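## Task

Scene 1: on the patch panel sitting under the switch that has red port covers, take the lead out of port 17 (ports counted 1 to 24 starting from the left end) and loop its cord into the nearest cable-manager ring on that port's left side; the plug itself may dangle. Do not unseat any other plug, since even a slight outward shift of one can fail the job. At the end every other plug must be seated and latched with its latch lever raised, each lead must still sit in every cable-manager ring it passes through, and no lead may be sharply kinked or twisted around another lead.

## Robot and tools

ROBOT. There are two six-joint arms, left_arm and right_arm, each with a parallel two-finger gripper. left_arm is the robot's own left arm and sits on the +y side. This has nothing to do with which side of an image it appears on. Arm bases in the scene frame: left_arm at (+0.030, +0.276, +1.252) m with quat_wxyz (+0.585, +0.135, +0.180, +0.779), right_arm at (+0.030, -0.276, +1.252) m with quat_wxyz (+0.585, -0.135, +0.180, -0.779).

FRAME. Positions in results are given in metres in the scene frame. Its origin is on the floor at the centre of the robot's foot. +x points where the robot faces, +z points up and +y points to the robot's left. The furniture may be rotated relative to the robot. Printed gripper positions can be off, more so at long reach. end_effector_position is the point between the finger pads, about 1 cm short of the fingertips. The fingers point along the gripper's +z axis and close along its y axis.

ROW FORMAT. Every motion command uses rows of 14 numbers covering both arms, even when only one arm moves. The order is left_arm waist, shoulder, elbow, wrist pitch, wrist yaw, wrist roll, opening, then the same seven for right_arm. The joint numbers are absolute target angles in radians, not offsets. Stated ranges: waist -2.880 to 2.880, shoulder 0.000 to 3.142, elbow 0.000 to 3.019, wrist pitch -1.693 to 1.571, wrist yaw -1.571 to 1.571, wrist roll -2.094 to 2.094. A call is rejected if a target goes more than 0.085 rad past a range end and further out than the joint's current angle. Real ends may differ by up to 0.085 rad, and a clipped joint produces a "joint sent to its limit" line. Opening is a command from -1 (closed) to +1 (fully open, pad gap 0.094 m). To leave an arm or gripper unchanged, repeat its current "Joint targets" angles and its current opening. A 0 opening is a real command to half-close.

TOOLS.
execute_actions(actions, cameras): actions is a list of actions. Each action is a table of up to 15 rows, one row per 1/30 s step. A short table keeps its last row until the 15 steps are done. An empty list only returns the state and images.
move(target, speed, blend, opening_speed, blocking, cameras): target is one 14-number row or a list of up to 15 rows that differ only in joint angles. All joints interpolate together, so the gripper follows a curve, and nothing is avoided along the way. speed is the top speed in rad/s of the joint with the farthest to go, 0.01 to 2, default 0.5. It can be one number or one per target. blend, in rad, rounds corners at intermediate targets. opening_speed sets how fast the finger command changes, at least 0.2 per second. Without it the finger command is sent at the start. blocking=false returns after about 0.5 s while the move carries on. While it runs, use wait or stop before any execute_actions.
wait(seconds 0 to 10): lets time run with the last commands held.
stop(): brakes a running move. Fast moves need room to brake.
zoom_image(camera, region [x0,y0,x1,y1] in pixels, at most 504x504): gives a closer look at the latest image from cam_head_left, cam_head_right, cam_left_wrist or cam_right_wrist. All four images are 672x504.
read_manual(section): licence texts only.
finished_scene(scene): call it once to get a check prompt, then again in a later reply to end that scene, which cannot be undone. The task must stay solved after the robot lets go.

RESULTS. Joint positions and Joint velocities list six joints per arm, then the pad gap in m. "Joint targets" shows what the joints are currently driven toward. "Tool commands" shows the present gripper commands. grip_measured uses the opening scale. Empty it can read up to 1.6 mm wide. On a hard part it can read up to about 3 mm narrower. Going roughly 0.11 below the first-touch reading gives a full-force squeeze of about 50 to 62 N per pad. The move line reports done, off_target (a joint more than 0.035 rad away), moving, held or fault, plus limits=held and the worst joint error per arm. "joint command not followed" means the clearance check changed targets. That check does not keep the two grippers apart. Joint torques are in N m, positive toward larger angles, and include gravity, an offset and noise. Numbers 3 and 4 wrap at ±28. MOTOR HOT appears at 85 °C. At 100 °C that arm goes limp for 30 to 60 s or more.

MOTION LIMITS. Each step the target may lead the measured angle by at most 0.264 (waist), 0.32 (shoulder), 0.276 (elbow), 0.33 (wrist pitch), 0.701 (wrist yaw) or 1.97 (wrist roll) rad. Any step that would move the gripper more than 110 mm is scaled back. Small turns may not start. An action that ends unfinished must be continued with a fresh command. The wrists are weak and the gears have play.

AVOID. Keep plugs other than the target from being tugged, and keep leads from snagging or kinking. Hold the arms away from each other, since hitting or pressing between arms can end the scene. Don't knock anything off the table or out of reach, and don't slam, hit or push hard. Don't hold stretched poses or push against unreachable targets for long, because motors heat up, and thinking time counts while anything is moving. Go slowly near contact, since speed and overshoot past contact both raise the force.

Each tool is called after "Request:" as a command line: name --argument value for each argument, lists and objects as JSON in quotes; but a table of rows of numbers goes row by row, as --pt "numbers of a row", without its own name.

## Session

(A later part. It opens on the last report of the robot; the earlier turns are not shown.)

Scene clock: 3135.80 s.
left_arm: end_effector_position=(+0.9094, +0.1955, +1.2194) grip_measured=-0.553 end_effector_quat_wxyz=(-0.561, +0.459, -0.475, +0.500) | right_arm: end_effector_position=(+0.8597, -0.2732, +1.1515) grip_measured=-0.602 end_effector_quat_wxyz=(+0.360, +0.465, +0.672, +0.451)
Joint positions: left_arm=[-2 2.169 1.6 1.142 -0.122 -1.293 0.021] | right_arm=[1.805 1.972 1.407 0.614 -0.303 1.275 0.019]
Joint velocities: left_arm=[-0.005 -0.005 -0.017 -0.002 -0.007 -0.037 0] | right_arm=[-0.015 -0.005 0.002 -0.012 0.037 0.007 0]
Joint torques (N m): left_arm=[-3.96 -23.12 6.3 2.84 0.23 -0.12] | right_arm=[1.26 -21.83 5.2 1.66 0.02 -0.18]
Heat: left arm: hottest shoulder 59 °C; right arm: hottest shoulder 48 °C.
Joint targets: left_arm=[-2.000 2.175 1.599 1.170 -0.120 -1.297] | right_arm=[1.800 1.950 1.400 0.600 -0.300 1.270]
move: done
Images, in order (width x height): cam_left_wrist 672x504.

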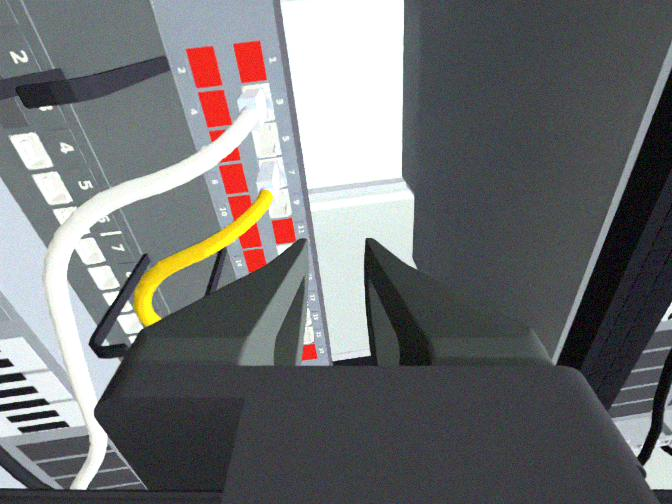

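Request:
move --target '[-2.0,2.215,1.58,1.13,-0.12,-1.297,-0.55,1.8,1.95,1.4,0.6,-0.3,1.27,-0.6]' --cameras '["cam_left_wrist"]' --speed 0.4

Request:
zoom_image --camera "cam_left_wrist" --region '[180, 130, 400, 330]'

Scene clock: 3142.93 s.
left_arm: end_effector_position=(+0.8976, +0.1897, +1.1817) grip_measured=-0.553 end_effector_quat_wxyz=(-0.547, +0.468, -0.493, +0.488) | right_arm: end_effector_position=(+0.8597, -0.2732, +1.1515) grip_measured=-0.602 end_effector_quat_wxyz=(+0.360, +0.465, +0.672, +0.451)
Joint positions: left_arm=[-2 2.207 1.583 1.142 -0.122 -1.293 0.021] | right_arm=[1.805 1.972 1.407 0.614 -0.303 1.275 0.019]
Joint velocities: left_arm=[-0.015 0.005 0.017 -0.007 -0.051 -0.022 -0.001] | right_arm=[-0.005 -0.005 -0.012 -0.022 0.007 0.037 0.001]
Joint torques (N m): left_arm=[-4.19 -22.77 5.9 1.29 0.25 -0.14] | right_arm=[1.32 -22.24 5.22 1.88 -0.02 -0.21]
Heat: left arm: hottest shoulder 60 °C; right arm: hottest shoulder 48 °C.
Joint targets: left_arm=[-2.000 2.215 1.582 1.130 -0.120 -1.297] | right_arm=[1.800 1.950 1.400 0.600 -0.300 1.270]
move: done
Images, in order (width x height): cam_left_wrist 672x504.

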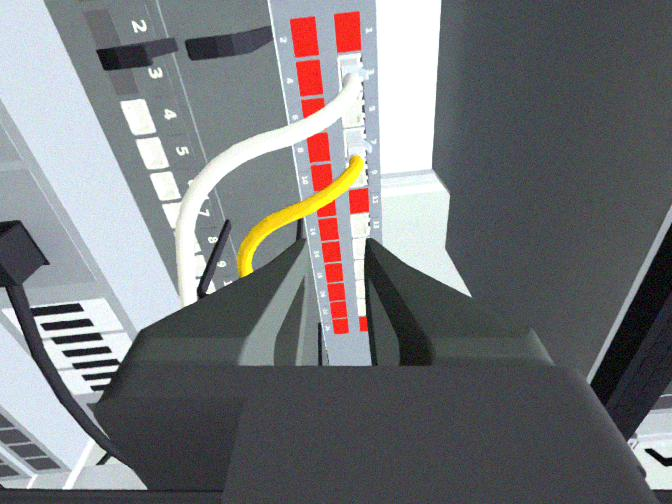

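Scaled by 2.291 from the camera's 672x504 image, which has a finer 960x720 frame.

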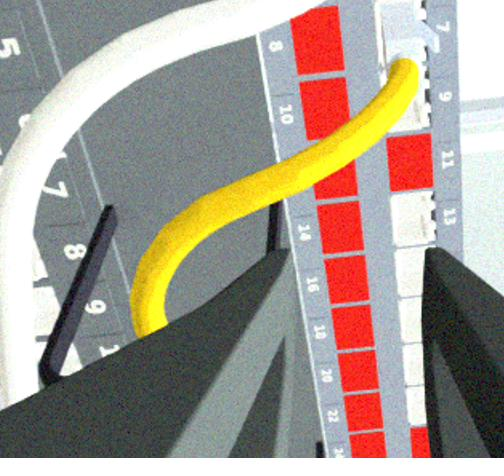

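Request:
move --target '[-2.10,2.235,1.70,1.05,-0.17,-1.297,-0.55,1.8,1.95,1.4,0.6,-0.3,1.27,-0.6]' --cameras '["cam_left_wrist"]' --speed 0.4

Request:
zoom_image --camera "cam_left_wrist" --region '[150, 80, 370, 260]'

Scene clock: 3151.27 s.
left_arm: end_effector_position=(+0.9093, +0.1140, +1.2014) grip_measured=-0.553 end_effector_quat_wxyz=(-0.522, +0.470, -0.496, +0.510) | right_arm: end_effector_position=(+0.8597, -0.2732, +1.1515) grip_measured=-0.602 end_effector_quat_wxyz=(+0.360, +0.465, +0.672, +0.451)
Joint positions: left_arm=[-2.1 2.22 1.658 1.067 -0.167 -1.293 0.021] | right_arm=[1.805 1.972 1.407 0.614 -0.303 1.275 0.019]
Joint velocities: left_arm=[-0.015 -0.005 -0.007 0.017 -0.007 0.022 0] | right_arm=[-0.015 -0.005 0.002 0.002 0.022 0.037 0]
Joint torques (N m): left_arm=[-4.89 -22.89 10.04 1.22 0.07 -0.13] | right_arm=[1.08 -22.48 5.24 1.68 0.02 -0.18]
Heat: left arm: hottest shoulder 59 °C; right arm: hottest shoulder 48 °C.
Joint targets: left_arm=[-2.099 2.235 1.699 1.050 -0.169 -1.297] | right_arm=[1.800 1.950 1.400 0.600 -0.300 1.270]
move: off_target (left_arm); left_arm: the elbow is farthest, 0.042 rad from its target
Images, in order (width x height): cam_left_wrist 672x504.

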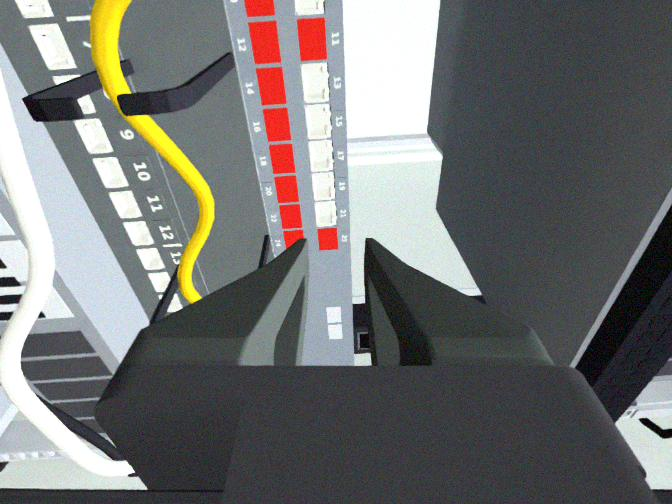

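Scaled by 2.291 from the camera's 672x504 image, which has a finer 960x720 frame.

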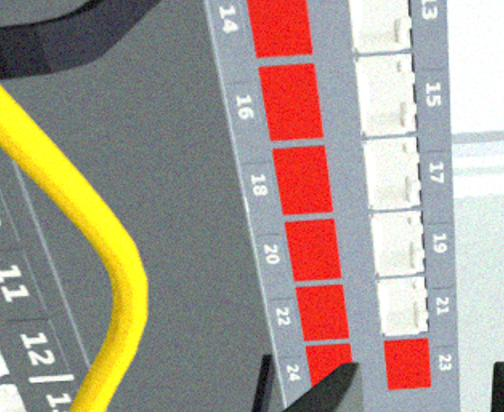

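Request:
move --pt "-2.05 2.25 1.50 1.15 -0.166 -1.297 -0.55 1.8 1.95 1.4 0.6 -0.3 1.27 -0.6" --pt "-2.03 2.355 1.69 1.085 -0.152 -1.297 -0.55 1.8 1.95 1.4 0.6 -0.3 1.27 -0.6" --cameras '["cam_left_wrist"]' --speed 0.4

Scene clock: 3168.80 s.
left_arm: end_effector_position=(+0.8851, +0.1395, +1.1049) grip_measured=-0.553 end_effector_quat_wxyz=(-0.511, +0.487, -0.525, +0.475) | right_arm: end_effector_position=(+0.8597, -0.2732, +1.1515) grip_measured=-0.602 end_effector_quat_wxyz=(+0.360, +0.465, +0.672, +0.451)
Joint positions: left_arm=[-2.049 2.338 1.651 1.102 -0.155 -1.293 0.021] | right_arm=[1.805 1.972 1.407 0.614 -0.303 1.275 0.019]
Joint velocities: left_arm=[0.005 0.005 -0.002 0.002 -0.022 -0.081 0] | right_arm=[-0.015 -0.005 0.007 0.017 0.051 0.066 0]
Joint torques (N m): left_arm=[-3.08 -21.83 8.95 1.37 0.28 -0.16] | right_arm=[1.2 -21.6 5.14 1.73 0.02 -0.15]
Heat: left arm: hottest shoulder 60 °C; right arm: hottest shoulder 48 °C.
Joint targets: left_arm=[-2.030 2.356 1.690 1.085 -0.152 -1.297] | right_arm=[1.800 1.950 1.400 0.600 -0.300 1.270]
move: off_target (left_arm); left_arm: the elbow is farthest, 0.039 rad from its target
Images, in order (width x height): cam_left_wrist 672x504.

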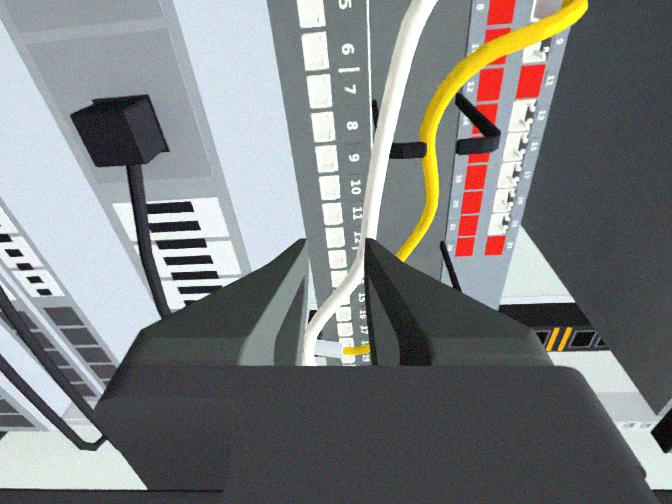

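Request:
move --target '[-2.03,2.375,1.82,0.985,-0.152,-1.297,-0.55,1.8,1.95,1.4,0.6,-0.3,1.27,-0.6]' --cameras '["cam_left_wrist"]' --speed 0.4

Scene clock: 3188.37 s.
left_arm: end_effector_position=(+0.9226, +0.1368, +1.1199) grip_measured=-0.553 end_effector_quat_wxyz=(-0.513, +0.485, -0.523, +0.477) | right_arm: end_effector_position=(+0.8597, -0.2732, +1.1515) grip_measured=-0.602 end_effector_quat_wxyz=(+0.360, +0.465, +0.672, +0.451)
Joint positions: left_arm=[-2.049 2.358 1.779 1.001 -0.155 -1.293 0.021] | right_arm=[1.805 1.972 1.407 0.614 -0.303 1.275 0.019]
Joint velocities: left_arm=[-0.005 0.005 -0.002 0.002 0.007 0.022 -0.001] | right_arm=[-0.005 -0.005 -0.012 -0.007 0.007 -0.022 0]
Joint torques (N m): left_arm=[-3.19 -22.95 9.89 1.26 0.26 -0.14] | right_arm=[1.44 -22.24 5.45 1.48 0.05 -0.18]
Heat: left arm: hottest shoulder 59 °C; right arm: hottest shoulder 48 °C.
Joint targets: left_arm=[-2.030 2.375 1.820 0.984 -0.152 -1.297] | right_arm=[1.800 1.950 1.400 0.600 -0.300 1.270]
move: off_target (left_arm); left_arm: the elbow is farthest, 0.041 rad from its target
Images, in order (width x height): cam_left_wrist 672x504.

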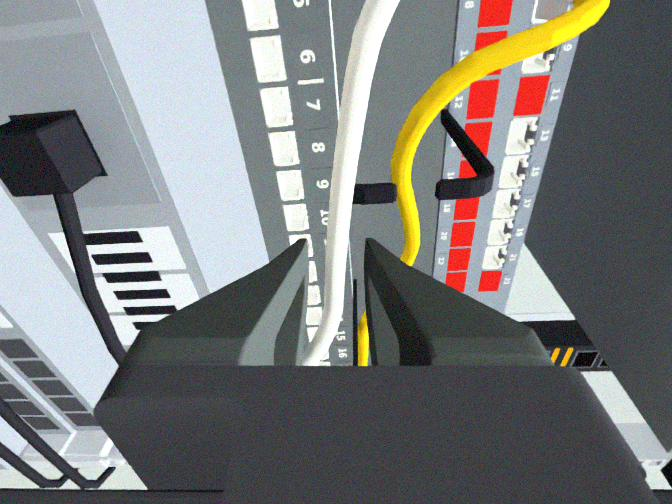

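Request:
move --target '[-2.03,2.39,1.855,0.965,-0.152,-1.297,-0.55,1.8,1.95,1.4,0.6,-0.3,1.27,-0.6]' --cameras '[]' --speed 0.4

Request:
move --target '[-2.03,2.39,1.855,0.965,-0.152,-1.297,-1,1.8,1.95,1.4,0.6,-0.3,1.27,-0.6]' --cameras '["cam_left_wrist"]' --opening_speed 0.5

Scene clock: 3198.13 s.
left_arm: end_effector_position=(+0.9279, +0.1350, +1.1156) grip_measured=-0.553 end_effector_quat_wxyz=(-0.512, +0.486, -0.525, +0.475) | right_arm: end_effector_position=(+0.8597, -0.2732, +1.1515) grip_measured=-0.602 end_effector_quat_wxyz=(+0.360, +0.465, +0.672, +0.451)
Joint positions: left_arm=[-2.049 2.373 1.809 0.981 -0.155 -1.293 0.021] | right_arm=[1.805 1.972 1.407 0.614 -0.303 1.275 0.019]
Joint velocities: left_arm=[-0.015 -0.005 0.002 -0.002 0.007 -0.007 0.001] | right_arm=[-0.015 -0.015 -0.007 -0.012 0.066 -0.037 0]
Joint torques (N m): left_arm=[-3.14 -23.12 10.39 1.24 0.25 -0.12] | right_arm=[1.26 -22.12 5.37 1.69 0.02 -0.18]
Heat: left arm: hottest shoulder 57 °C; right arm: hottest shoulder 48 °C.
Joint targets: left_arm=[-2.030 2.390 1.855 0.964 -0.152 -1.297] | right_arm=[1.800 1.950 1.400 0.600 -0.300 1.270]
move: off_target (left_arm); left_arm: the elbow is farthest, 0.046 rad from its target
No camera images: "cameras" was empty.

Scene clock: 3199.23 s.
left_arm: end_effector_position=(+0.9286, +0.1364, +1.1161) grip_measured=-0.940 end_effector_quat_wxyz=(-0.513, +0.486, -0.524, +0.475) | right_arm: end_effector_position=(+0.8597, -0.2732, +1.1515) grip_measured=-0.602 end_effector_quat_wxyz=(+0.360, +0.465, +0.672, +0.451)
Joint positions: left_arm=[-2.048 2.373 1.81 0.981 -0.155 -1.293 0.003] | right_arm=[1.805 1.972 1.407 0.614 -0.303 1.275 0.019]
Joint velocities: left_arm=[-0.005 -0.005 -0.007 -0.017 -0.051 -0.007 -0.002] | right_arm=[0.005 0.005 0.007 -0.017 -0.022 -0.066 0]
Joint torques (N m): left_arm=[-3.14 -23.12 10.33 1.33 0.25 -0.11] | right_arm=[1.2 -22.36 5.26 1.59 0.04 -0.19]
Heat: left arm: hottest shoulder 57 °C; right arm: hottest shoulder 48 °C.
Joint targets: left_arm=[-2.030 2.390 1.854 0.965 -0.152 -1.297] | right_arm=[1.800 1.950 1.400 0.600 -0.300 1.270]
move: off_target (left_arm); left_arm: the elbow is farthest, 0.045 rad from its target
Images, in order (width x height): cam_left_wrist 672x504.

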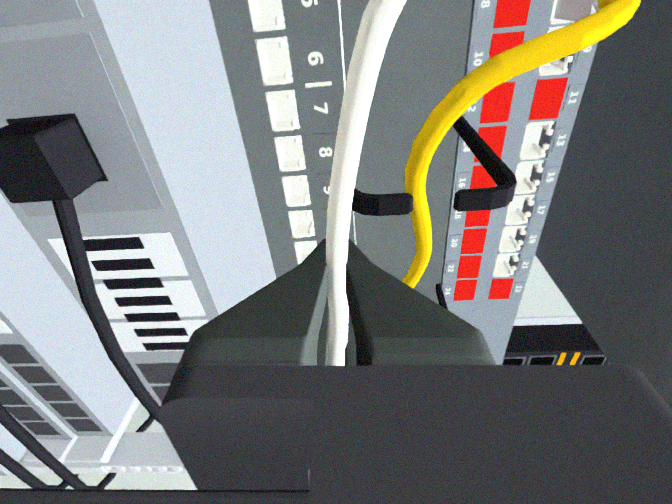

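Request:
move --target '[-2.04,2.235,1.70,0.985,-0.155,-1.297,-1,1.8,1.95,1.4,0.6,-0.3,1.27,-0.6]' --cameras '["cam_left_wrist"]' --speed 0.3

Scene clock: 3213.07 s.
left_arm: end_effector_position=(+0.9179, +0.1434, +1.1494) grip_measured=-0.942 end_effector_quat_wxyz=(-0.508, +0.485, -0.529, +0.476) | right_arm: end_effector_position=(+0.8597, -0.2732, +1.1515) grip_measured=-0.602 end_effector_quat_wxyz=(+0.360, +0.465, +0.672, +0.451)
Joint positions: left_arm=[-2.048 2.272 1.7 0.981 -0.145 -1.293 0.003] | right_arm=[1.805 1.972 1.407 0.614 -0.303 1.275 0.019]
Joint velocities: left_arm=[-0.015 0.005 0.012 0.002 0.007 -0.051 0] | right_arm=[-0.005 0.015 -0.022 -0.012 -0.081 0.081 -0.001]
Joint torques (N m): left_arm=[-3.84 -27.52 6.49 1.99 0.03 -0.14] | right_arm=[1.55 -22.07 5.18 1.61 0.01 -0.2]
Heat: left arm: hottest shoulder 58 °C; right arm: hottest shoulder 48 °C.
Joint targets: left_arm=[-2.040 2.235 1.701 0.985 -0.148 -1.297] | right_arm=[1.800 1.950 1.400 0.600 -0.300 1.270]
move: off_target (left_arm); left_arm: the shoulder is farthest, 0.037 rad from its target
Images, in order (width x height): cam_left_wrist 672x504.

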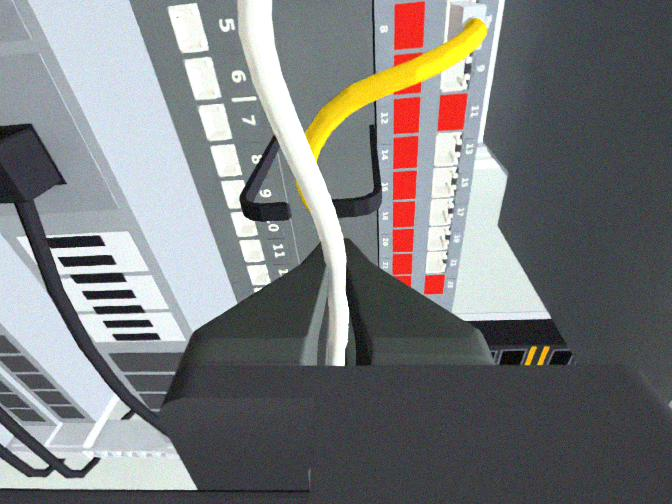

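Request:
move --target '[-2.04,2.41,2.0,0.88,-0.152,-1.297,-1,1.8,1.95,1.4,0.6,-0.3,1.27,-0.6]' --cameras '["cam_left_wrist"]' --speed 0.3

Scene clock: 3223.17 s.
left_arm: end_effector_position=(+0.9619, +0.1348, +1.1315) grip_measured=-0.943 end_effector_quat_wxyz=(-0.517, +0.485, -0.519, +0.478) | right_arm: end_effector_position=(+0.8597, -0.2732, +1.1515) grip_measured=-0.602 end_effector_quat_wxyz=(+0.360, +0.465, +0.672, +0.451)
Joint positions: left_arm=[-2.048 2.404 1.944 0.894 -0.156 -1.293 0.003] | right_arm=[1.805 1.972 1.407 0.614 -0.303 1.275 0.019]
Joint velocities: left_arm=[0.005 -0.015 0.002 -0.012 0.051 -0.037 -0.001] | right_arm=[-0.005 -0.005 -0.007 0.007 0.066 0.037 0]
Joint torques (N m): left_arm=[-4.37 -25.41 12.03 1.33 0.08 -0.13] | right_arm=[1.26 -22.48 5.23 1.65 0.01 -0.16]
Heat: left arm: hottest shoulder 60 °C; right arm: hottest shoulder 48 °C.
Joint targets: left_arm=[-2.039 2.410 2.000 0.881 -0.158 -1.297] | right_arm=[1.800 1.950 1.400 0.600 -0.300 1.270]
move: off_target (left_arm); left_arm: the elbow is farthest, 0.056 rad from its target
Images, in order (width x height): cam_left_wrist 672x504.

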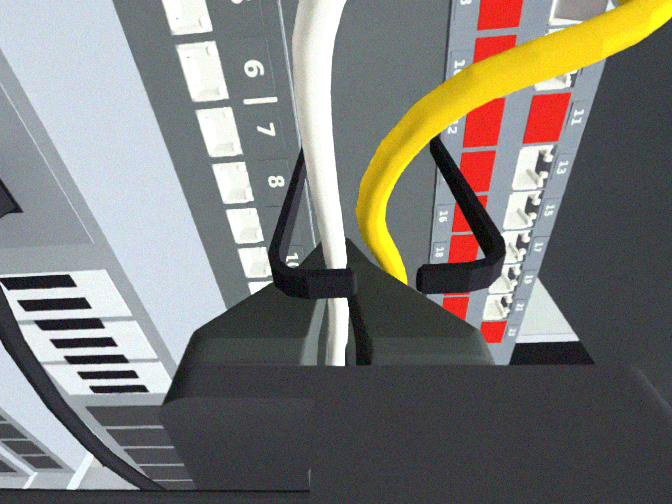

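Request:
move --target '[-2.04,2.47,2.03,0.89,-0.152,-1.297,-1,1.8,1.95,1.4,0.6,-0.3,1.27,-0.6]' --cameras '[]' --speed 0.3

Request:
move --target '[-2.04,2.47,2.03,0.89,-0.152,-1.297,-0.6,1.8,1.95,1.4,0.6,-0.3,1.27,-0.6]' --cameras '["cam_left_wrist"]' --opening_speed 0.5

Request:
move --pt "-2.04 2.41 1.88 0.99 -0.152 -1.297 -0.6 1.8 1.95 1.4 0.6 -0.3 1.27 -0.6" --pt "-2.04 2.32 1.60 1.1 -0.16 -1.297 -0.6 1.8 1.95 1.4 0.6 -0.3 1.27 -0.6" --cameras '["cam_left_wrist"]' --speed 0.3

Scene clock: 3233.03 s.
left_arm: end_effector_position=(+0.9655, +0.1323, +1.1220) grip_measured=-0.943 end_effector_quat_wxyz=(-0.519, +0.484, -0.516, +0.480) | right_arm: end_effector_position=(+0.8597, -0.2732, +1.1515) grip_measured=-0.602 end_effector_quat_wxyz=(+0.360, +0.465, +0.672, +0.451)
Joint positions: left_arm=[-2.048 2.439 1.987 0.894 -0.156 -1.293 0.003] | right_arm=[1.805 1.972 1.407 0.614 -0.303 1.275 0.019]
Joint velocities: left_arm=[-0.015 0.005 -0.012 -0.017 -0.051 0.007 0] | right_arm=[0.005 -0.005 0.012 -0.017 0.037 -0.022 -0.001]
Joint torques (N m): left_arm=[-4.37 -23.12 10.78 1.7 0.3 -0.12] | right_arm=[1.32 -22.07 5.55 1.58 0.03 -0.1]
Heat: left arm: hottest shoulder 59 °C; right arm: hottest shoulder 48 °C.
Joint targets: left_arm=[-2.040 2.470 2.029 0.890 -0.152 -1.297] | right_arm=[1.800 1.950 1.400 0.600 -0.300 1.270]
move: off_target (left_arm); left_arm: the elbow is farthest, 0.043 rad from its target
No camera images: "cameras" was empty.

Scene clock: 3234.17 s.
left_arm: end_effector_position=(+0.9635, +0.1311, +1.1149) grip_measured=-0.604 end_effector_quat_wxyz=(-0.517, +0.485, -0.519, +0.478) | right_arm: end_effector_position=(+0.8597, -0.2732, +1.1515) grip_measured=-0.602 end_effector_quat_wxyz=(+0.360, +0.465, +0.672, +0.451)
Joint positions: left_arm=[-2.048 2.448 1.988 0.894 -0.156 -1.293 0.019] | right_arm=[1.805 1.972 1.407 0.614 -0.303 1.275 0.019]
Joint velocities: left_arm=[-0.005 -0.015 0.002 -0.002 -0.007 -0.022 0.001] | right_arm=[0.005 0.015 0.002 -0.002 0.007 0.007 0.001]
Joint torques (N m): left_arm=[-4.31 -23.77 10.84 1.81 0.32 -0.13] | right_arm=[1.14 -22.18 5.55 1.7 0.08 -0.22]
Heat: left arm: hottest shoulder 59 °C; right arm: hottest shoulder 48 °C.
Joint targets: left_arm=[-2.040 2.470 2.031 0.890 -0.152 -1.297] | right_arm=[1.800 1.950 1.400 0.600 -0.300 1.270]
move: off_target (left_arm); left_arm: the elbow is farthest, 0.042 rad from its target
Images, in order (width x height): cam_left_wrist 672x504.

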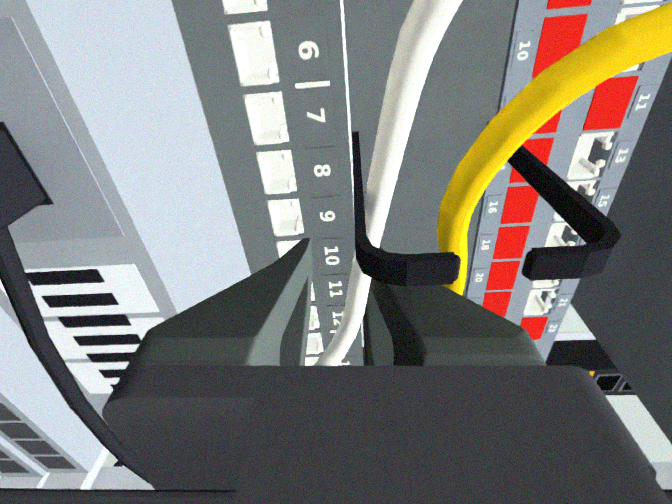

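Scene clock: 3236.23 s.
left_arm: end_effector_position=(+0.8638, +0.1370, +1.0685) grip_measured=-0.602 end_effector_quat_wxyz=(-0.487, +0.500, -0.555, +0.453) | right_arm: end_effector_position=(+0.8597, -0.2732, +1.1515) grip_measured=-0.602 end_effector_quat_wxyz=(+0.360, +0.465, +0.672, +0.451)
Joint positions: left_arm=[-2.048 2.35 1.603 1.07 -0.158 -1.293 0.019] | right_arm=[1.805 1.972 1.407 0.614 -0.303 1.275 0.019]
Joint velocities: left_arm=[-0.015 -0.005 -0.012 -0.002 0.037 0.007 0] | right_arm=[0.005 0.005 -0.007 0.002 0.066 -0.007 0]
Joint torques (N m): left_arm=[-4.01 -25.41 4.96 2.96 0.05 -0.11] | right_arm=[1.38 -22.42 5.29 1.81 0.05 -0.21]
Heat: left arm: hottest shoulder 59 °C; right arm: hottest shoulder 48 °C.
Joint targets: left_arm=[-2.040 2.320 1.600 1.099 -0.160 -1.297] | right_arm=[1.800 1.950 1.400 0.600 -0.300 1.270]
move: done
Images, in order (width x height): cam_left_wrist 672x504.

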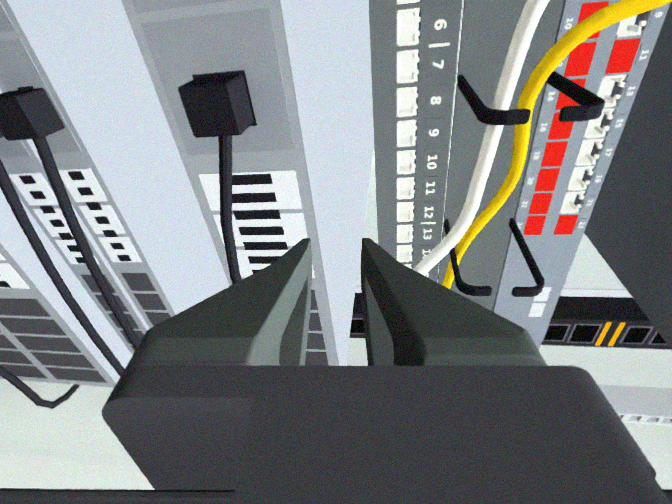

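Request:
move --target '[-2.16,2.40,1.74,1.08,-0.27,-1.297,-0.6,1.8,1.95,1.4,0.6,-0.3,1.27,-0.6]' --cameras '["cam_left_wrist","cam_head_left"]' --speed 0.4

Request:
zoom_image --camera "cam_head_left" --region '[250, 270, 390, 345]'

Scene clock: 3248.60 s.
left_arm: end_effector_position=(+0.8728, +0.0570, +1.0980) grip_measured=-0.602 end_effector_quat_wxyz=(-0.492, +0.505, -0.526, +0.476) | right_arm: end_effector_position=(+0.8597, -0.2732, +1.1515) grip_measured=-0.602 end_effector_quat_wxyz=(+0.360, +0.465, +0.672, +0.451)
Joint positions: left_arm=[-2.164 2.385 1.703 1.07 -0.268 -1.293 0.019] | right_arm=[1.805 1.972 1.407 0.614 -0.303 1.275 0.019]
Joint velocities: left_arm=[-0.015 0.005 -0.012 -0.002 -0.051 -0.007 0.001] | right_arm=[-0.005 -0.005 -0.002 -0.002 -0.022 -0.081 0]
Joint torques (N m): left_arm=[-5.25 -22.36 8.88 2.24 0.1 -0.13] | right_arm=[2.02 -22.12 5.2 1.8 0.06 -0.19]
Heat: left arm: hottest shoulder 58 °C; right arm: hottest shoulder 48 °C.
Joint targets: left_arm=[-2.160 2.399 1.740 1.080 -0.270 -1.297] | right_arm=[1.800 1.950 1.400 0.600 -0.300 1.270]
move: off_target (left_arm); left_arm: the elbow is farthest, 0.037 rad from its target
Images, in order (width x height): cam_head_left 672x504, cam_left_wrist 672x504.

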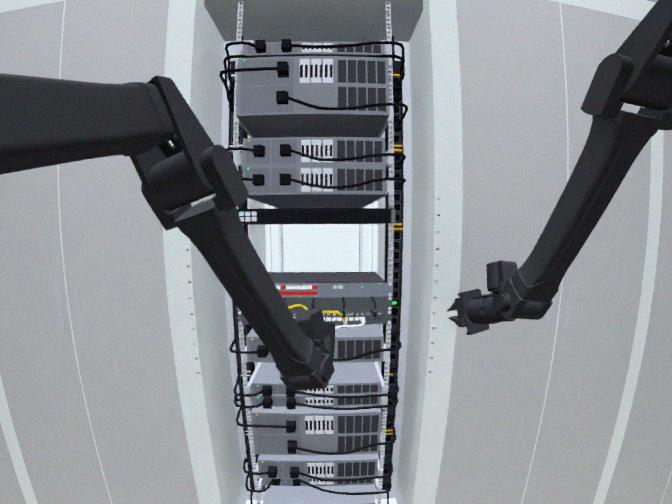

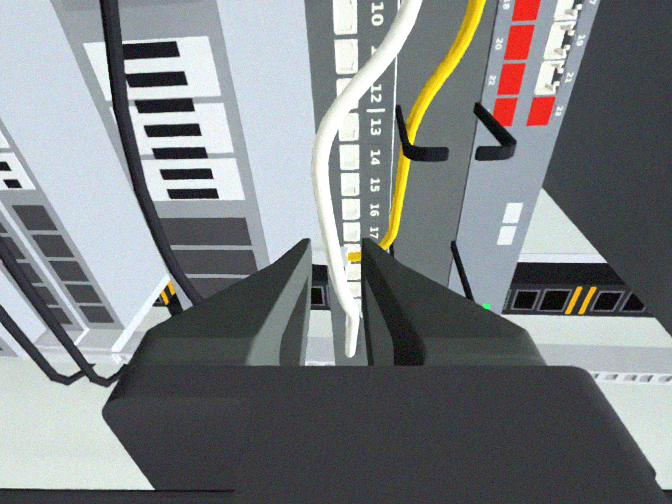

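Scaled by 3.600 from the camera's 672x504 image, which has a finer 960x720 frame.

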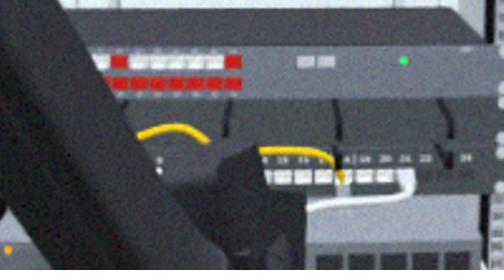

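Request:
move --target '[-2.16,2.435,1.82,1.03,-0.27,-1.297,-0.6,1.8,1.95,1.4,0.6,-0.3,1.27,-0.6]' --cameras '["cam_left_wrist"]' --speed 0.4

Scene clock: 3258.97 s.
left_arm: end_effector_position=(+0.8876, +0.0527, +1.0969) grip_measured=-0.602 end_effector_quat_wxyz=(-0.496, +0.504, -0.520, +0.480) | right_arm: end_effector_position=(+0.8597, -0.2732, +1.1515) grip_measured=-0.602 end_effector_quat_wxyz=(+0.360, +0.465, +0.672, +0.451)
Joint positions: left_arm=[-2.164 2.419 1.776 1.047 -0.268 -1.293 0.019] | right_arm=[1.805 1.972 1.407 0.614 -0.303 1.275 0.019]
Joint velocities: left_arm=[-0.005 0.005 -0.022 -0.002 -0.022 0.125 0.001] | right_arm=[-0.015 -0.015 0.002 0.022 -0.066 0.051 -0.001]
Joint torques (N m): left_arm=[-5.42 -22.53 9.62 1.2 0.12 -0.14] | right_arm=[0.67 -22.12 5.37 1.63 0.03 -0.15]
Heat: left arm: hottest shoulder 57 °C; right arm: hottest shoulder 49 °C.
Joint targets: left_arm=[-2.160 2.436 1.819 1.030 -0.270 -1.297] | right_arm=[1.800 1.950 1.400 0.600 -0.300 1.270]
move: off_target (left_arm); left_arm: the elbow is farthest, 0.044 rad from its target
Images, in order (width x height): cam_left_wrist 672x504.

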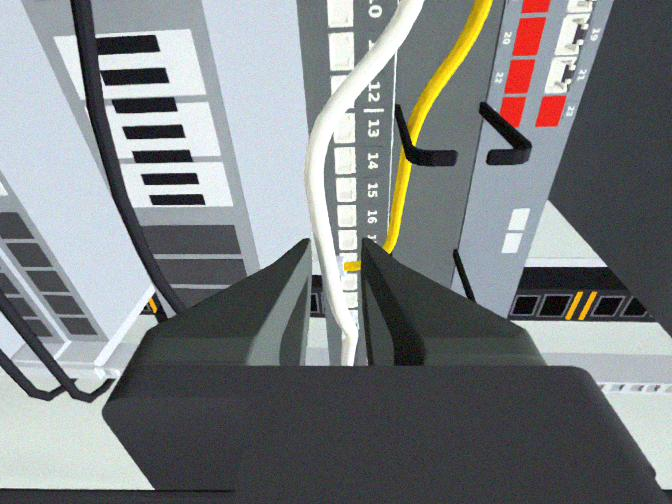

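Request:
move --target '[-2.16,2.475,1.915,0.975,-0.27,-1.297,-0.6,1.8,1.95,1.4,0.6,-0.3,1.27,-0.6]' --cameras '["cam_left_wrist"]' --speed 0.4

Scene clock: 3265.40 s.
left_arm: end_effector_position=(+0.9070, +0.0470, +1.0951) grip_measured=-0.602 end_effector_quat_wxyz=(-0.497, +0.503, -0.519, +0.480) | right_arm: end_effector_position=(+0.8597, -0.2732, +1.1515) grip_measured=-0.602 end_effector_quat_wxyz=(+0.360, +0.465, +0.672, +0.451)
Joint positions: left_arm=[-2.164 2.456 1.87 0.992 -0.268 -1.293 0.019] | right_arm=[1.805 1.972 1.407 0.614 -0.303 1.275 0.019]
Joint velocities: left_arm=[-0.015 -0.024 0.002 -0.022 -0.007 -0.125 -0.002] | right_arm=[-0.015 -0.005 -0.012 0.022 0.051 -0.022 0]
Joint torques (N m): left_arm=[-5.77 -22.95 10.24 1.17 0.12 -0.13] | right_arm=[1.44 -22.48 5.15 1.59 0.04 -0.22]
Heat: left arm: hottest shoulder 56 °C; right arm: hottest shoulder 49 °C.
Joint targets: left_arm=[-2.160 2.474 1.915 0.975 -0.270 -1.297] | right_arm=[1.800 1.950 1.400 0.600 -0.300 1.270]
move: off_target (left_arm); left_arm: the elbow is farthest, 0.045 rad from its target
Images, in order (width x height): cam_left_wrist 672x504.

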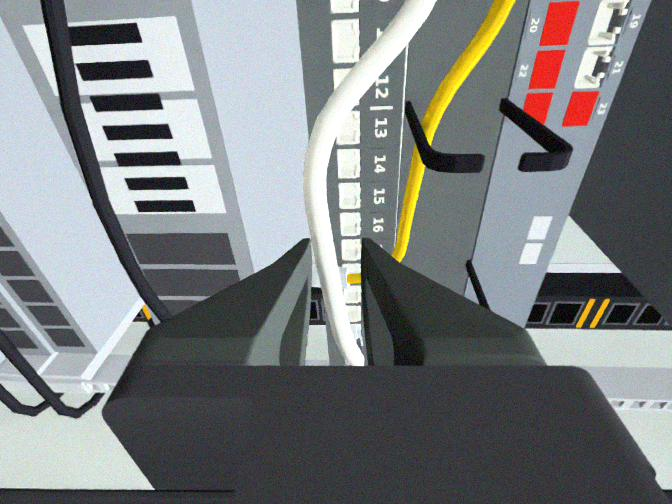

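Request:
move --target '[-2.16,2.485,1.945,0.955,-0.27,-1.297,-0.6,1.8,1.95,1.4,0.6,-0.3,1.27,-0.6]' --cameras '[]' --speed 0.4

Request:
move --target '[-2.16,2.485,1.945,0.955,-0.27,-1.297,-1,1.8,1.95,1.4,0.6,-0.3,1.27,-0.6]' --cameras '["cam_left_wrist"]' --opening_speed 0.5

Scene clock: 3277.10 s.
left_arm: end_effector_position=(+0.9135, +0.0453, +1.0953) grip_measured=-0.602 end_effector_quat_wxyz=(-0.497, +0.503, -0.519, +0.480) | right_arm: end_effector_position=(+0.8597, -0.2732, +1.1515) grip_measured=-0.602 end_effector_quat_wxyz=(+0.360, +0.465, +0.672, +0.451)
Joint positions: left_arm=[-2.164 2.467 1.901 0.972 -0.268 -1.293 0.019] | right_arm=[1.805 1.972 1.407 0.614 -0.303 1.275 0.019]
Joint velocities: left_arm=[-0.005 0.005 -0.012 0.017 -0.037 0.007 0] | right_arm=[-0.005 -0.005 -0.002 0.007 0.081 -0.022 0.001]
Joint torques (N m): left_arm=[-5.6 -23.3 10.5 1.24 0.1 -0.13] | right_arm=[0.85 -21.36 5.18 1.76 0 -0.16]
Heat: left arm: hottest shoulder 57 °C; right arm: hottest shoulder 49 °C.
Joint targets: left_arm=[-2.160 2.485 1.946 0.955 -0.270 -1.297] | right_arm=[1.800 1.950 1.400 0.600 -0.300 1.270]
move: off_target (left_arm); left_arm: the elbow is farthest, 0.044 rad from its target
No camera images: "cameras" was empty.

Scene clock: 3278.10 s.
left_arm: end_effector_position=(+0.9130, +0.0451, +1.0941) grip_measured=-0.950 end_effector_quat_wxyz=(-0.496, +0.504, -0.520, +0.480) | right_arm: end_effector_position=(+0.8597, -0.2732, +1.1515) grip_measured=-0.602 end_effector_quat_wxyz=(+0.360, +0.465, +0.672, +0.451)
Joint positions: left_arm=[-2.164 2.468 1.901 0.972 -0.268 -1.293 0.002] | right_arm=[1.805 1.972 1.407 0.614 -0.303 1.275 0.019]
Joint velocities: left_arm=[0.005 -0.005 -0.002 -0.002 0.037 -0.037 0] | right_arm=[-0.005 0.005 0.002 -0.022 -0.007 -0.051 0]
Joint torques (N m): left_arm=[-5.36 -23 10.32 1.22 0.1 -0.14] | right_arm=[1.32 -22.65 5.05 1.7 0.04 -0.22]
Heat: left arm: hottest shoulder 57 °C; right arm: hottest shoulder 49 °C.
Joint targets: left_arm=[-2.160 2.486 1.945 0.955 -0.270 -1.297] | right_arm=[1.800 1.950 1.400 0.600 -0.300 1.270]
move: off_target (left_arm); left_arm: the elbow is farthest, 0.044 rad from its target
Images, in order (width x height): cam_left_wrist 672x504.

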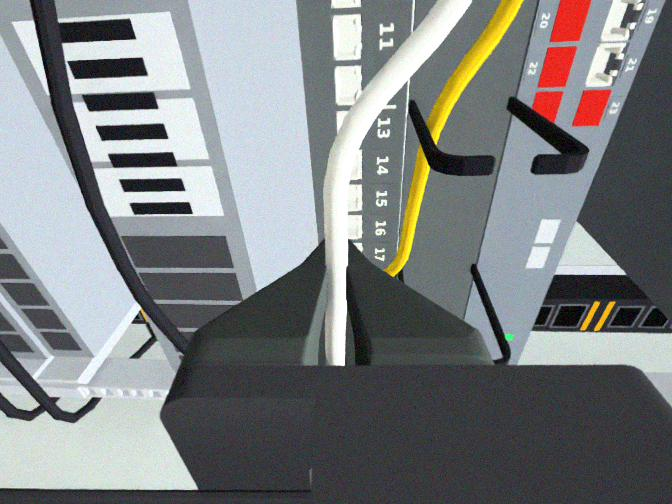

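Request:
move --target '[-2.175,2.30,1.82,0.925,-0.275,-1.297,-1,1.8,1.95,1.4,0.6,-0.3,1.27,-0.6]' --cameras '["cam_left_wrist"]' --speed 0.3

Scene clock: 3291.33 s.
left_arm: end_effector_position=(+0.9139, +0.0318, +1.1491) grip_measured=-0.953 end_effector_quat_wxyz=(-0.485, +0.498, -0.527, +0.490) | right_arm: end_effector_position=(+0.8597, -0.2732, +1.1515) grip_measured=-0.602 end_effector_quat_wxyz=(+0.360, +0.465, +0.672, +0.451)
Joint positions: left_arm=[-2.192 2.35 1.818 0.927 -0.261 -1.293 0.002] | right_arm=[1.805 1.972 1.407 0.614 -0.303 1.275 0.019]
Joint velocities: left_arm=[-0.005 0.005 0.007 -0.007 -0.007 -0.007 -0.002] | right_arm=[-0.015 0.005 0.012 0.017 -0.007 -0.11 0]
Joint torques (N m): left_arm=[-5.3 -29.39 6.94 1.76 -0.08 -0.13] | right_arm=[1.44 -22.77 5.26 1.59 0.05 -0.2]
Heat: left arm: hottest shoulder 59 °C; right arm: hottest shoulder 49 °C.
Joint targets: left_arm=[-2.175 2.300 1.819 0.924 -0.267 -1.297] | right_arm=[1.800 1.950 1.400 0.600 -0.300 1.270]
move: off_target (left_arm); left_arm: the shoulder is farthest, 0.050 rad from its target
Images, in order (width x height): cam_left_wrist 672x504.

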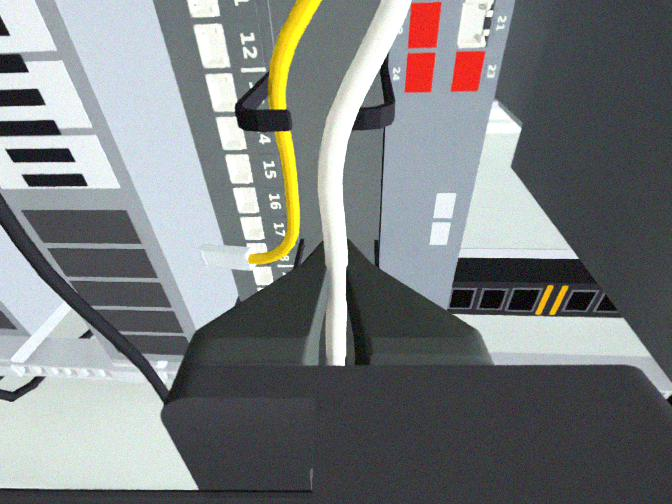

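Request:
move --pt "-2.185 2.33 1.82 0.925 -0.285 -1.297 -1 1.8 1.95 1.4 0.6 -0.3 1.27 -0.6" --pt "-2.20 2.49 2.14 0.825 -0.30 -1.297 -1 1.8 1.95 1.4 0.6 -0.3 1.27 -0.6" --cameras '["cam_left_wrist"]' --speed 0.3

Scene clock: 3302.53 s.
left_arm: end_effector_position=(+0.9618, +0.0290, +1.1572) grip_measured=-0.953 end_effector_quat_wxyz=(-0.510, +0.507, -0.492, +0.490) | right_arm: end_effector_position=(+0.8597, -0.2732, +1.1515) grip_measured=-0.602 end_effector_quat_wxyz=(+0.360, +0.465, +0.672, +0.451)
Joint positions: left_arm=[-2.192 2.467 2.083 0.849 -0.313 -1.293 0.002] | right_arm=[1.805 1.972 1.407 0.614 -0.303 1.275 0.019]
Joint velocities: left_arm=[-0.015 -0.005 0.007 -0.017 0.007 -0.037 0] | right_arm=[0.005 -0.005 0.002 -0.002 0.081 0.081 -0.001]
Joint torques (N m): left_arm=[-6.71 -24.29 12.57 0.9 0.37 -0.09] | right_arm=[0.97 -22.48 5.3 1.77 0.04 -0.18]
Heat: left arm: hottest shoulder 62 °C; right arm: hottest shoulder 49 °C.
Joint targets: left_arm=[-2.200 2.490 2.140 0.826 -0.308 -1.297] | right_arm=[1.800 1.950 1.400 0.600 -0.300 1.270]
move: off_target (left_arm); left_arm: the elbow is farthest, 0.057 rad from its target
Images, in order (width x height): cam_left_wrist 672x504.

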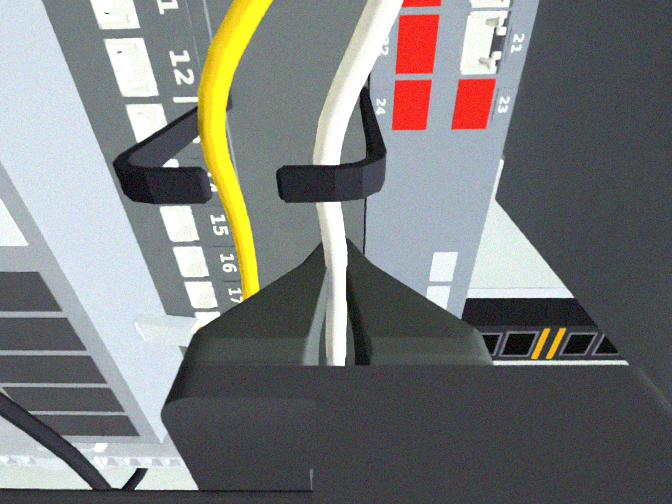

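Request:
move --target '[-2.20,2.575,2.20,0.845,-0.30,-1.297,-1,1.8,1.95,1.4,0.6,-0.3,1.27,-0.6]' --cameras '["cam_left_wrist"]' --speed 0.3

Scene clock: 3308.33 s.
left_arm: end_effector_position=(+0.9667, +0.0321, +1.1344) grip_measured=-0.953 end_effector_quat_wxyz=(-0.515, +0.508, -0.488, +0.489) | right_arm: end_effector_position=(+0.8597, -0.2732, +1.1515) grip_measured=-0.602 end_effector_quat_wxyz=(+0.360, +0.465, +0.672, +0.451)
Joint positions: left_arm=[-2.181 2.534 2.16 0.849 -0.313 -1.293 0.002] | right_arm=[1.805 1.972 1.407 0.614 -0.303 1.275 0.019]
Joint velocities: left_arm=[0.005 -0.015 0.012 0.002 -0.037 0.022 0] | right_arm=[-0.005 -0.005 -0.012 -0.012 -0.051 -0.037 0.001]
Joint torques (N m): left_arm=[-7.82 -22.83 11.18 1.63 0.75 -0.1] | right_arm=[1.55 -22.3 5.49 1.81 0.05 -0.19]
Heat: left arm: hottest shoulder 62 °C; right arm: hottest shoulder 49 °C.
Joint targets: left_arm=[-2.200 2.574 2.200 0.845 -0.299 -1.297] | right_arm=[1.800 1.950 1.400 0.600 -0.300 1.270]
move: off_target (left_arm); left_arm: the shoulder is farthest, 0.041 rad from its target
Images, in order (width x height): cam_left_wrist 672x504.

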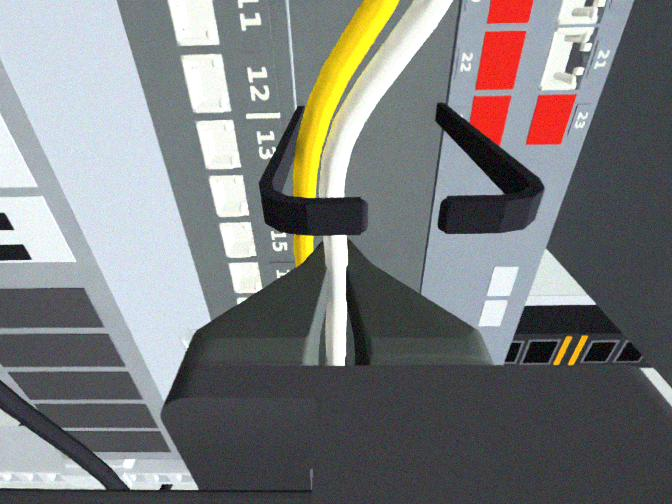

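Request:
move --target '[-2.20,2.62,2.22,0.855,-0.30,-1.297,-1,1.8,1.95,1.4,0.6,-0.3,1.27,-0.6]' --cameras '[]' --speed 0.3

Request:
move --target '[-2.20,2.62,2.22,0.855,-0.30,-1.297,-0.6,1.8,1.95,1.4,0.6,-0.3,1.27,-0.6]' --cameras '["cam_left_wrist"]' --opening_speed 0.5

Request:
move --pt "-2.19 2.54 2.03 0.96 -0.29 -1.297 -0.6 1.8 1.95 1.4 0.6 -0.3 1.27 -0.6" --pt "-2.18 2.42 1.72 1.1 -0.27 -1.297 -0.6 1.8 1.95 1.4 0.6 -0.3 1.27 -0.6" --cameras '["cam_left_wrist"]' --speed 0.3

Scene clock: 3321.13 s.
left_arm: end_effector_position=(+0.9679, +0.0319, +1.1291) grip_measured=-0.953 end_effector_quat_wxyz=(-0.519, +0.506, -0.482, +0.492) | right_arm: end_effector_position=(+0.8597, -0.2732, +1.1515) grip_measured=-0.602 end_effector_quat_wxyz=(+0.360, +0.465, +0.672, +0.451)
Joint positions: left_arm=[-2.18 2.56 2.191 0.86 -0.313 -1.293 0.002] | right_arm=[1.805 1.972 1.407 0.614 -0.303 1.275 0.019]
Joint velocities: left_arm=[0.005 -0.005 0.002 -0.017 -0.007 0.051 0.001] | right_arm=[0.005 -0.005 -0.007 -0.017 0.037 0.007 0]
Joint torques (N m): left_arm=[-8.18 -20.78 10.36 1.59 0.72 -0.11] | right_arm=[1.44 -22.24 5.14 1.69 0.06 -0.11]
Heat: left arm: hottest shoulder 60 °C; right arm: hottest shoulder 49 °C.
Joint targets: left_arm=[-2.200 2.620 2.220 0.855 -0.300 -1.297] | right_arm=[1.800 1.950 1.400 0.600 -0.300 1.270]
move: off_target (left_arm); left_arm: the shoulder is farthest, 0.060 rad from its target
No camera images: "cameras" was empty.

Scene clock: 3322.27 s.
left_arm: end_effector_position=(+0.9659, +0.0318, +1.1209) grip_measured=-0.604 end_effector_quat_wxyz=(-0.518, +0.507, -0.485, +0.489) | right_arm: end_effector_position=(+0.8597, -0.2732, +1.1515) grip_measured=-0.602 end_effector_quat_wxyz=(+0.360, +0.465, +0.672, +0.451)
Joint positions: left_arm=[-2.178 2.571 2.194 0.86 -0.313 -1.293 0.019] | right_arm=[1.805 1.972 1.407 0.614 -0.303 1.275 0.019]
Joint velocities: left_arm=[0.005 -0.005 0.002 -0.002 -0.095 0.022 0] | right_arm=[-0.005 0.005 -0.007 -0.017 -0.007 0.066 0]
Joint torques (N m): left_arm=[-7.77 -22.01 9.98 1.54 0.71 -0.12] | right_arm=[1.73 -21.48 5.14 1.48 0.06 -0.24]
Heat: left arm: hottest shoulder 60 °C; right arm: hottest shoulder 49 °C.
Joint targets: left_arm=[-2.199 2.621 2.220 0.855 -0.300 -1.297] | right_arm=[1.800 1.950 1.400 0.600 -0.300 1.270]
move: off_target (left_arm); left_arm: the shoulder is farthest, 0.049 rad from its target
Images, in order (width x height): cam_left_wrist 672x504.

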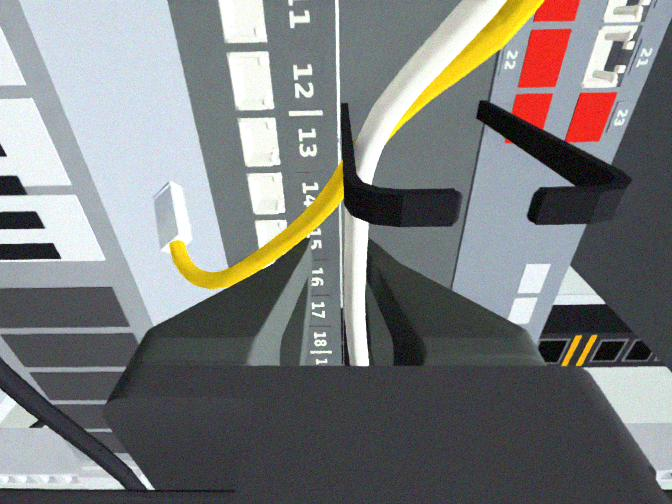

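Scene clock: 3324.57 s.
left_arm: end_effector_position=(+0.8596, +0.0403, +1.0666) grip_measured=-0.602 end_effector_quat_wxyz=(-0.481, +0.508, -0.538, +0.470) | right_arm: end_effector_position=(+0.8597, -0.2732, +1.1515) grip_measured=-0.602 end_effector_quat_wxyz=(+0.360, +0.465, +0.672, +0.451)
Joint positions: left_arm=[-2.178 2.439 1.721 1.07 -0.273 -1.293 0.019] | right_arm=[1.805 1.972 1.407 0.614 -0.303 1.275 0.019]
Joint velocities: left_arm=[-0.024 -0.005 -0.002 0.002 -0.051 0.007 0] | right_arm=[-0.015 -0.005 -0.012 -0.012 0.037 -0.007 0]
Joint torques (N m): left_arm=[-6.07 -25.11 5.34 2.91 0.28 -0.14] | right_arm=[1.55 -22.53 5.37 1.58 0 -0.23]
Heat: left arm: hottest shoulder 60 °C; right arm: hottest shoulder 49 °C.
Joint targets: left_arm=[-2.180 2.420 1.719 1.099 -0.270 -1.297] | right_arm=[1.800 1.950 1.400 0.600 -0.300 1.270]
move: done
Images, in order (width x height): cam_left_wrist 672x504.

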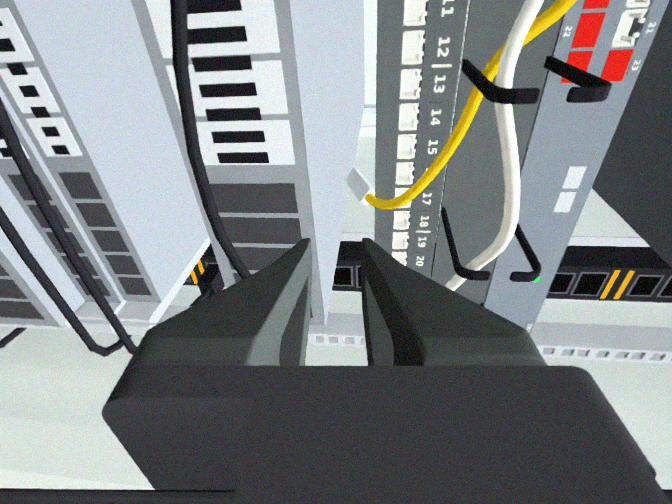

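Request:
zoom_image --camera "cam_left_wrist" --region '[400, 30, 650, 150]'

Request:
zoom_image --camera "cam_left_wrist" --region '[350, 180, 600, 330]'

Scaled by 2.016 from the camera's 672x504 image, which has a finer 960x720 frame.

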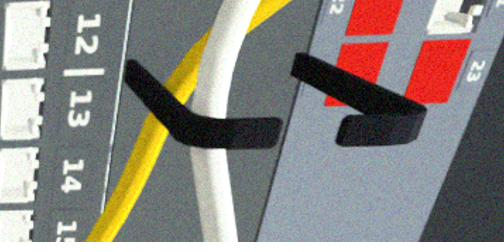

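Scaled by 2.016 from the camera's 672x504 image, which has a finer 960x720 frame.

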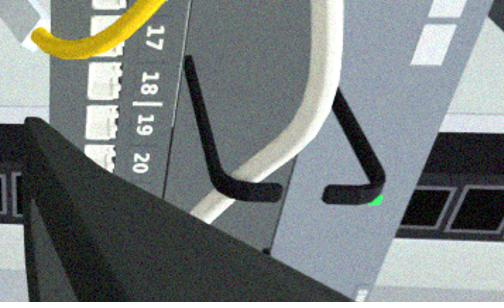

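Request:
move --pt "-2.05 2.3 1.5 1.2 -0.2 -1.297 -0.6 1.8 1.95 1.4 0.6 -0.3 1.27 -0.6" --pt "-1.9 2.2 1.4 1.2 -0.1 -1.2 -0.6 1.8 1.95 1.4 0.6 -0.3 1.27 -0.6" --pt "-1.6 1.6 1.2 0 0 -0.6 -0.6 1.8 1.95 1.4 0.6 -0.3 1.27 -0.6" --cameras '["cam_head_left","cam_head_right"]'

Request:
zoom_image --camera "cam_head_left" --region '[250, 270, 400, 345]'

Request:
zoom_image --camera "cam_head_left" --region '[300, 285, 370, 345]'

Request:
zoom_image --camera "cam_head_right" --region '[220, 270, 340, 345]'

Scene clock: 3364.70 s.
left_arm: end_effector_position=(+0.7371, +0.4491, +1.1805) grip_measured=-0.602 end_effector_quat_wxyz=(+0.343, -0.392, +0.850, -0.076) | right_arm: end_effector_position=(+0.8597, -0.2732, +1.1515) grip_measured=-0.602 end_effector_quat_wxyz=(+0.360, +0.465, +0.672, +0.451)
Joint positions: left_arm=[-1.614 1.623 1.207 0.016 0.005 -0.615 0.019] | right_arm=[1.805 1.972 1.407 0.614 -0.303 1.275 0.019]
Joint velocities: left_arm=[0.005 -0.005 -0.002 -0.017 -0.022 -0.022 0] | right_arm=[-0.015 -0.005 -0.002 0.002 0.007 -0.037 0.001]
Joint torques (N m): left_arm=[0.85 -21.3 6.39 0.88 0.1 -0.01] | right_arm=[2.08 -21.6 5.29 1.81 0.05 -0.19]
Heat: left arm: hottest shoulder 61 °C; right arm: hottest shoulder 49 °C.
Joint targets: left_arm=[-1.601 1.600 1.200 0.000 0.007 -0.600] | right_arm=[1.800 1.950 1.400 0.600 -0.300 1.270]
move: done
Images, in order (width x height): cam_head_left 672x504, cam_head_right 672x504.

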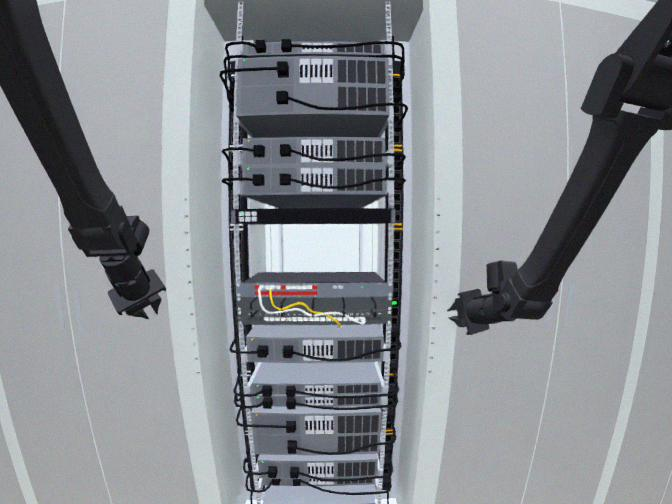

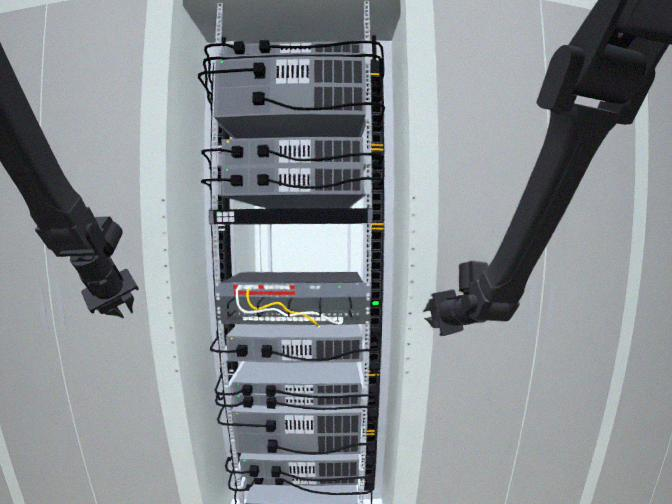

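Scaled by 3.360 from the camera's 672x504 image, which has a finer 960x720 frame.

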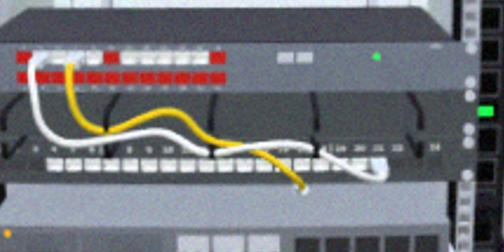

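Scaled by 7.200 from the camera's 672x504 image, which has a finer 960x720 frame.

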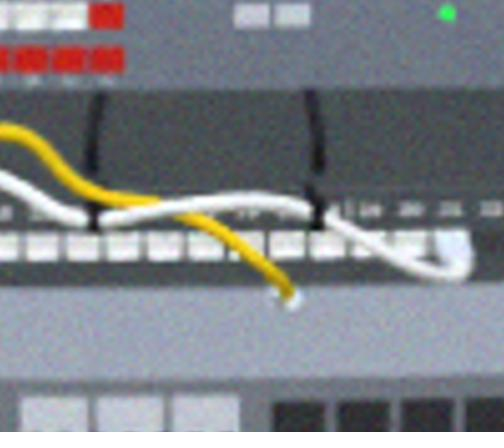

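Scaled by 4.200 from the camera's 672x504 image, which has a finer 960x720 frame.

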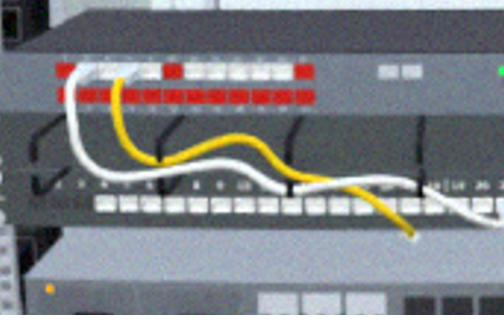

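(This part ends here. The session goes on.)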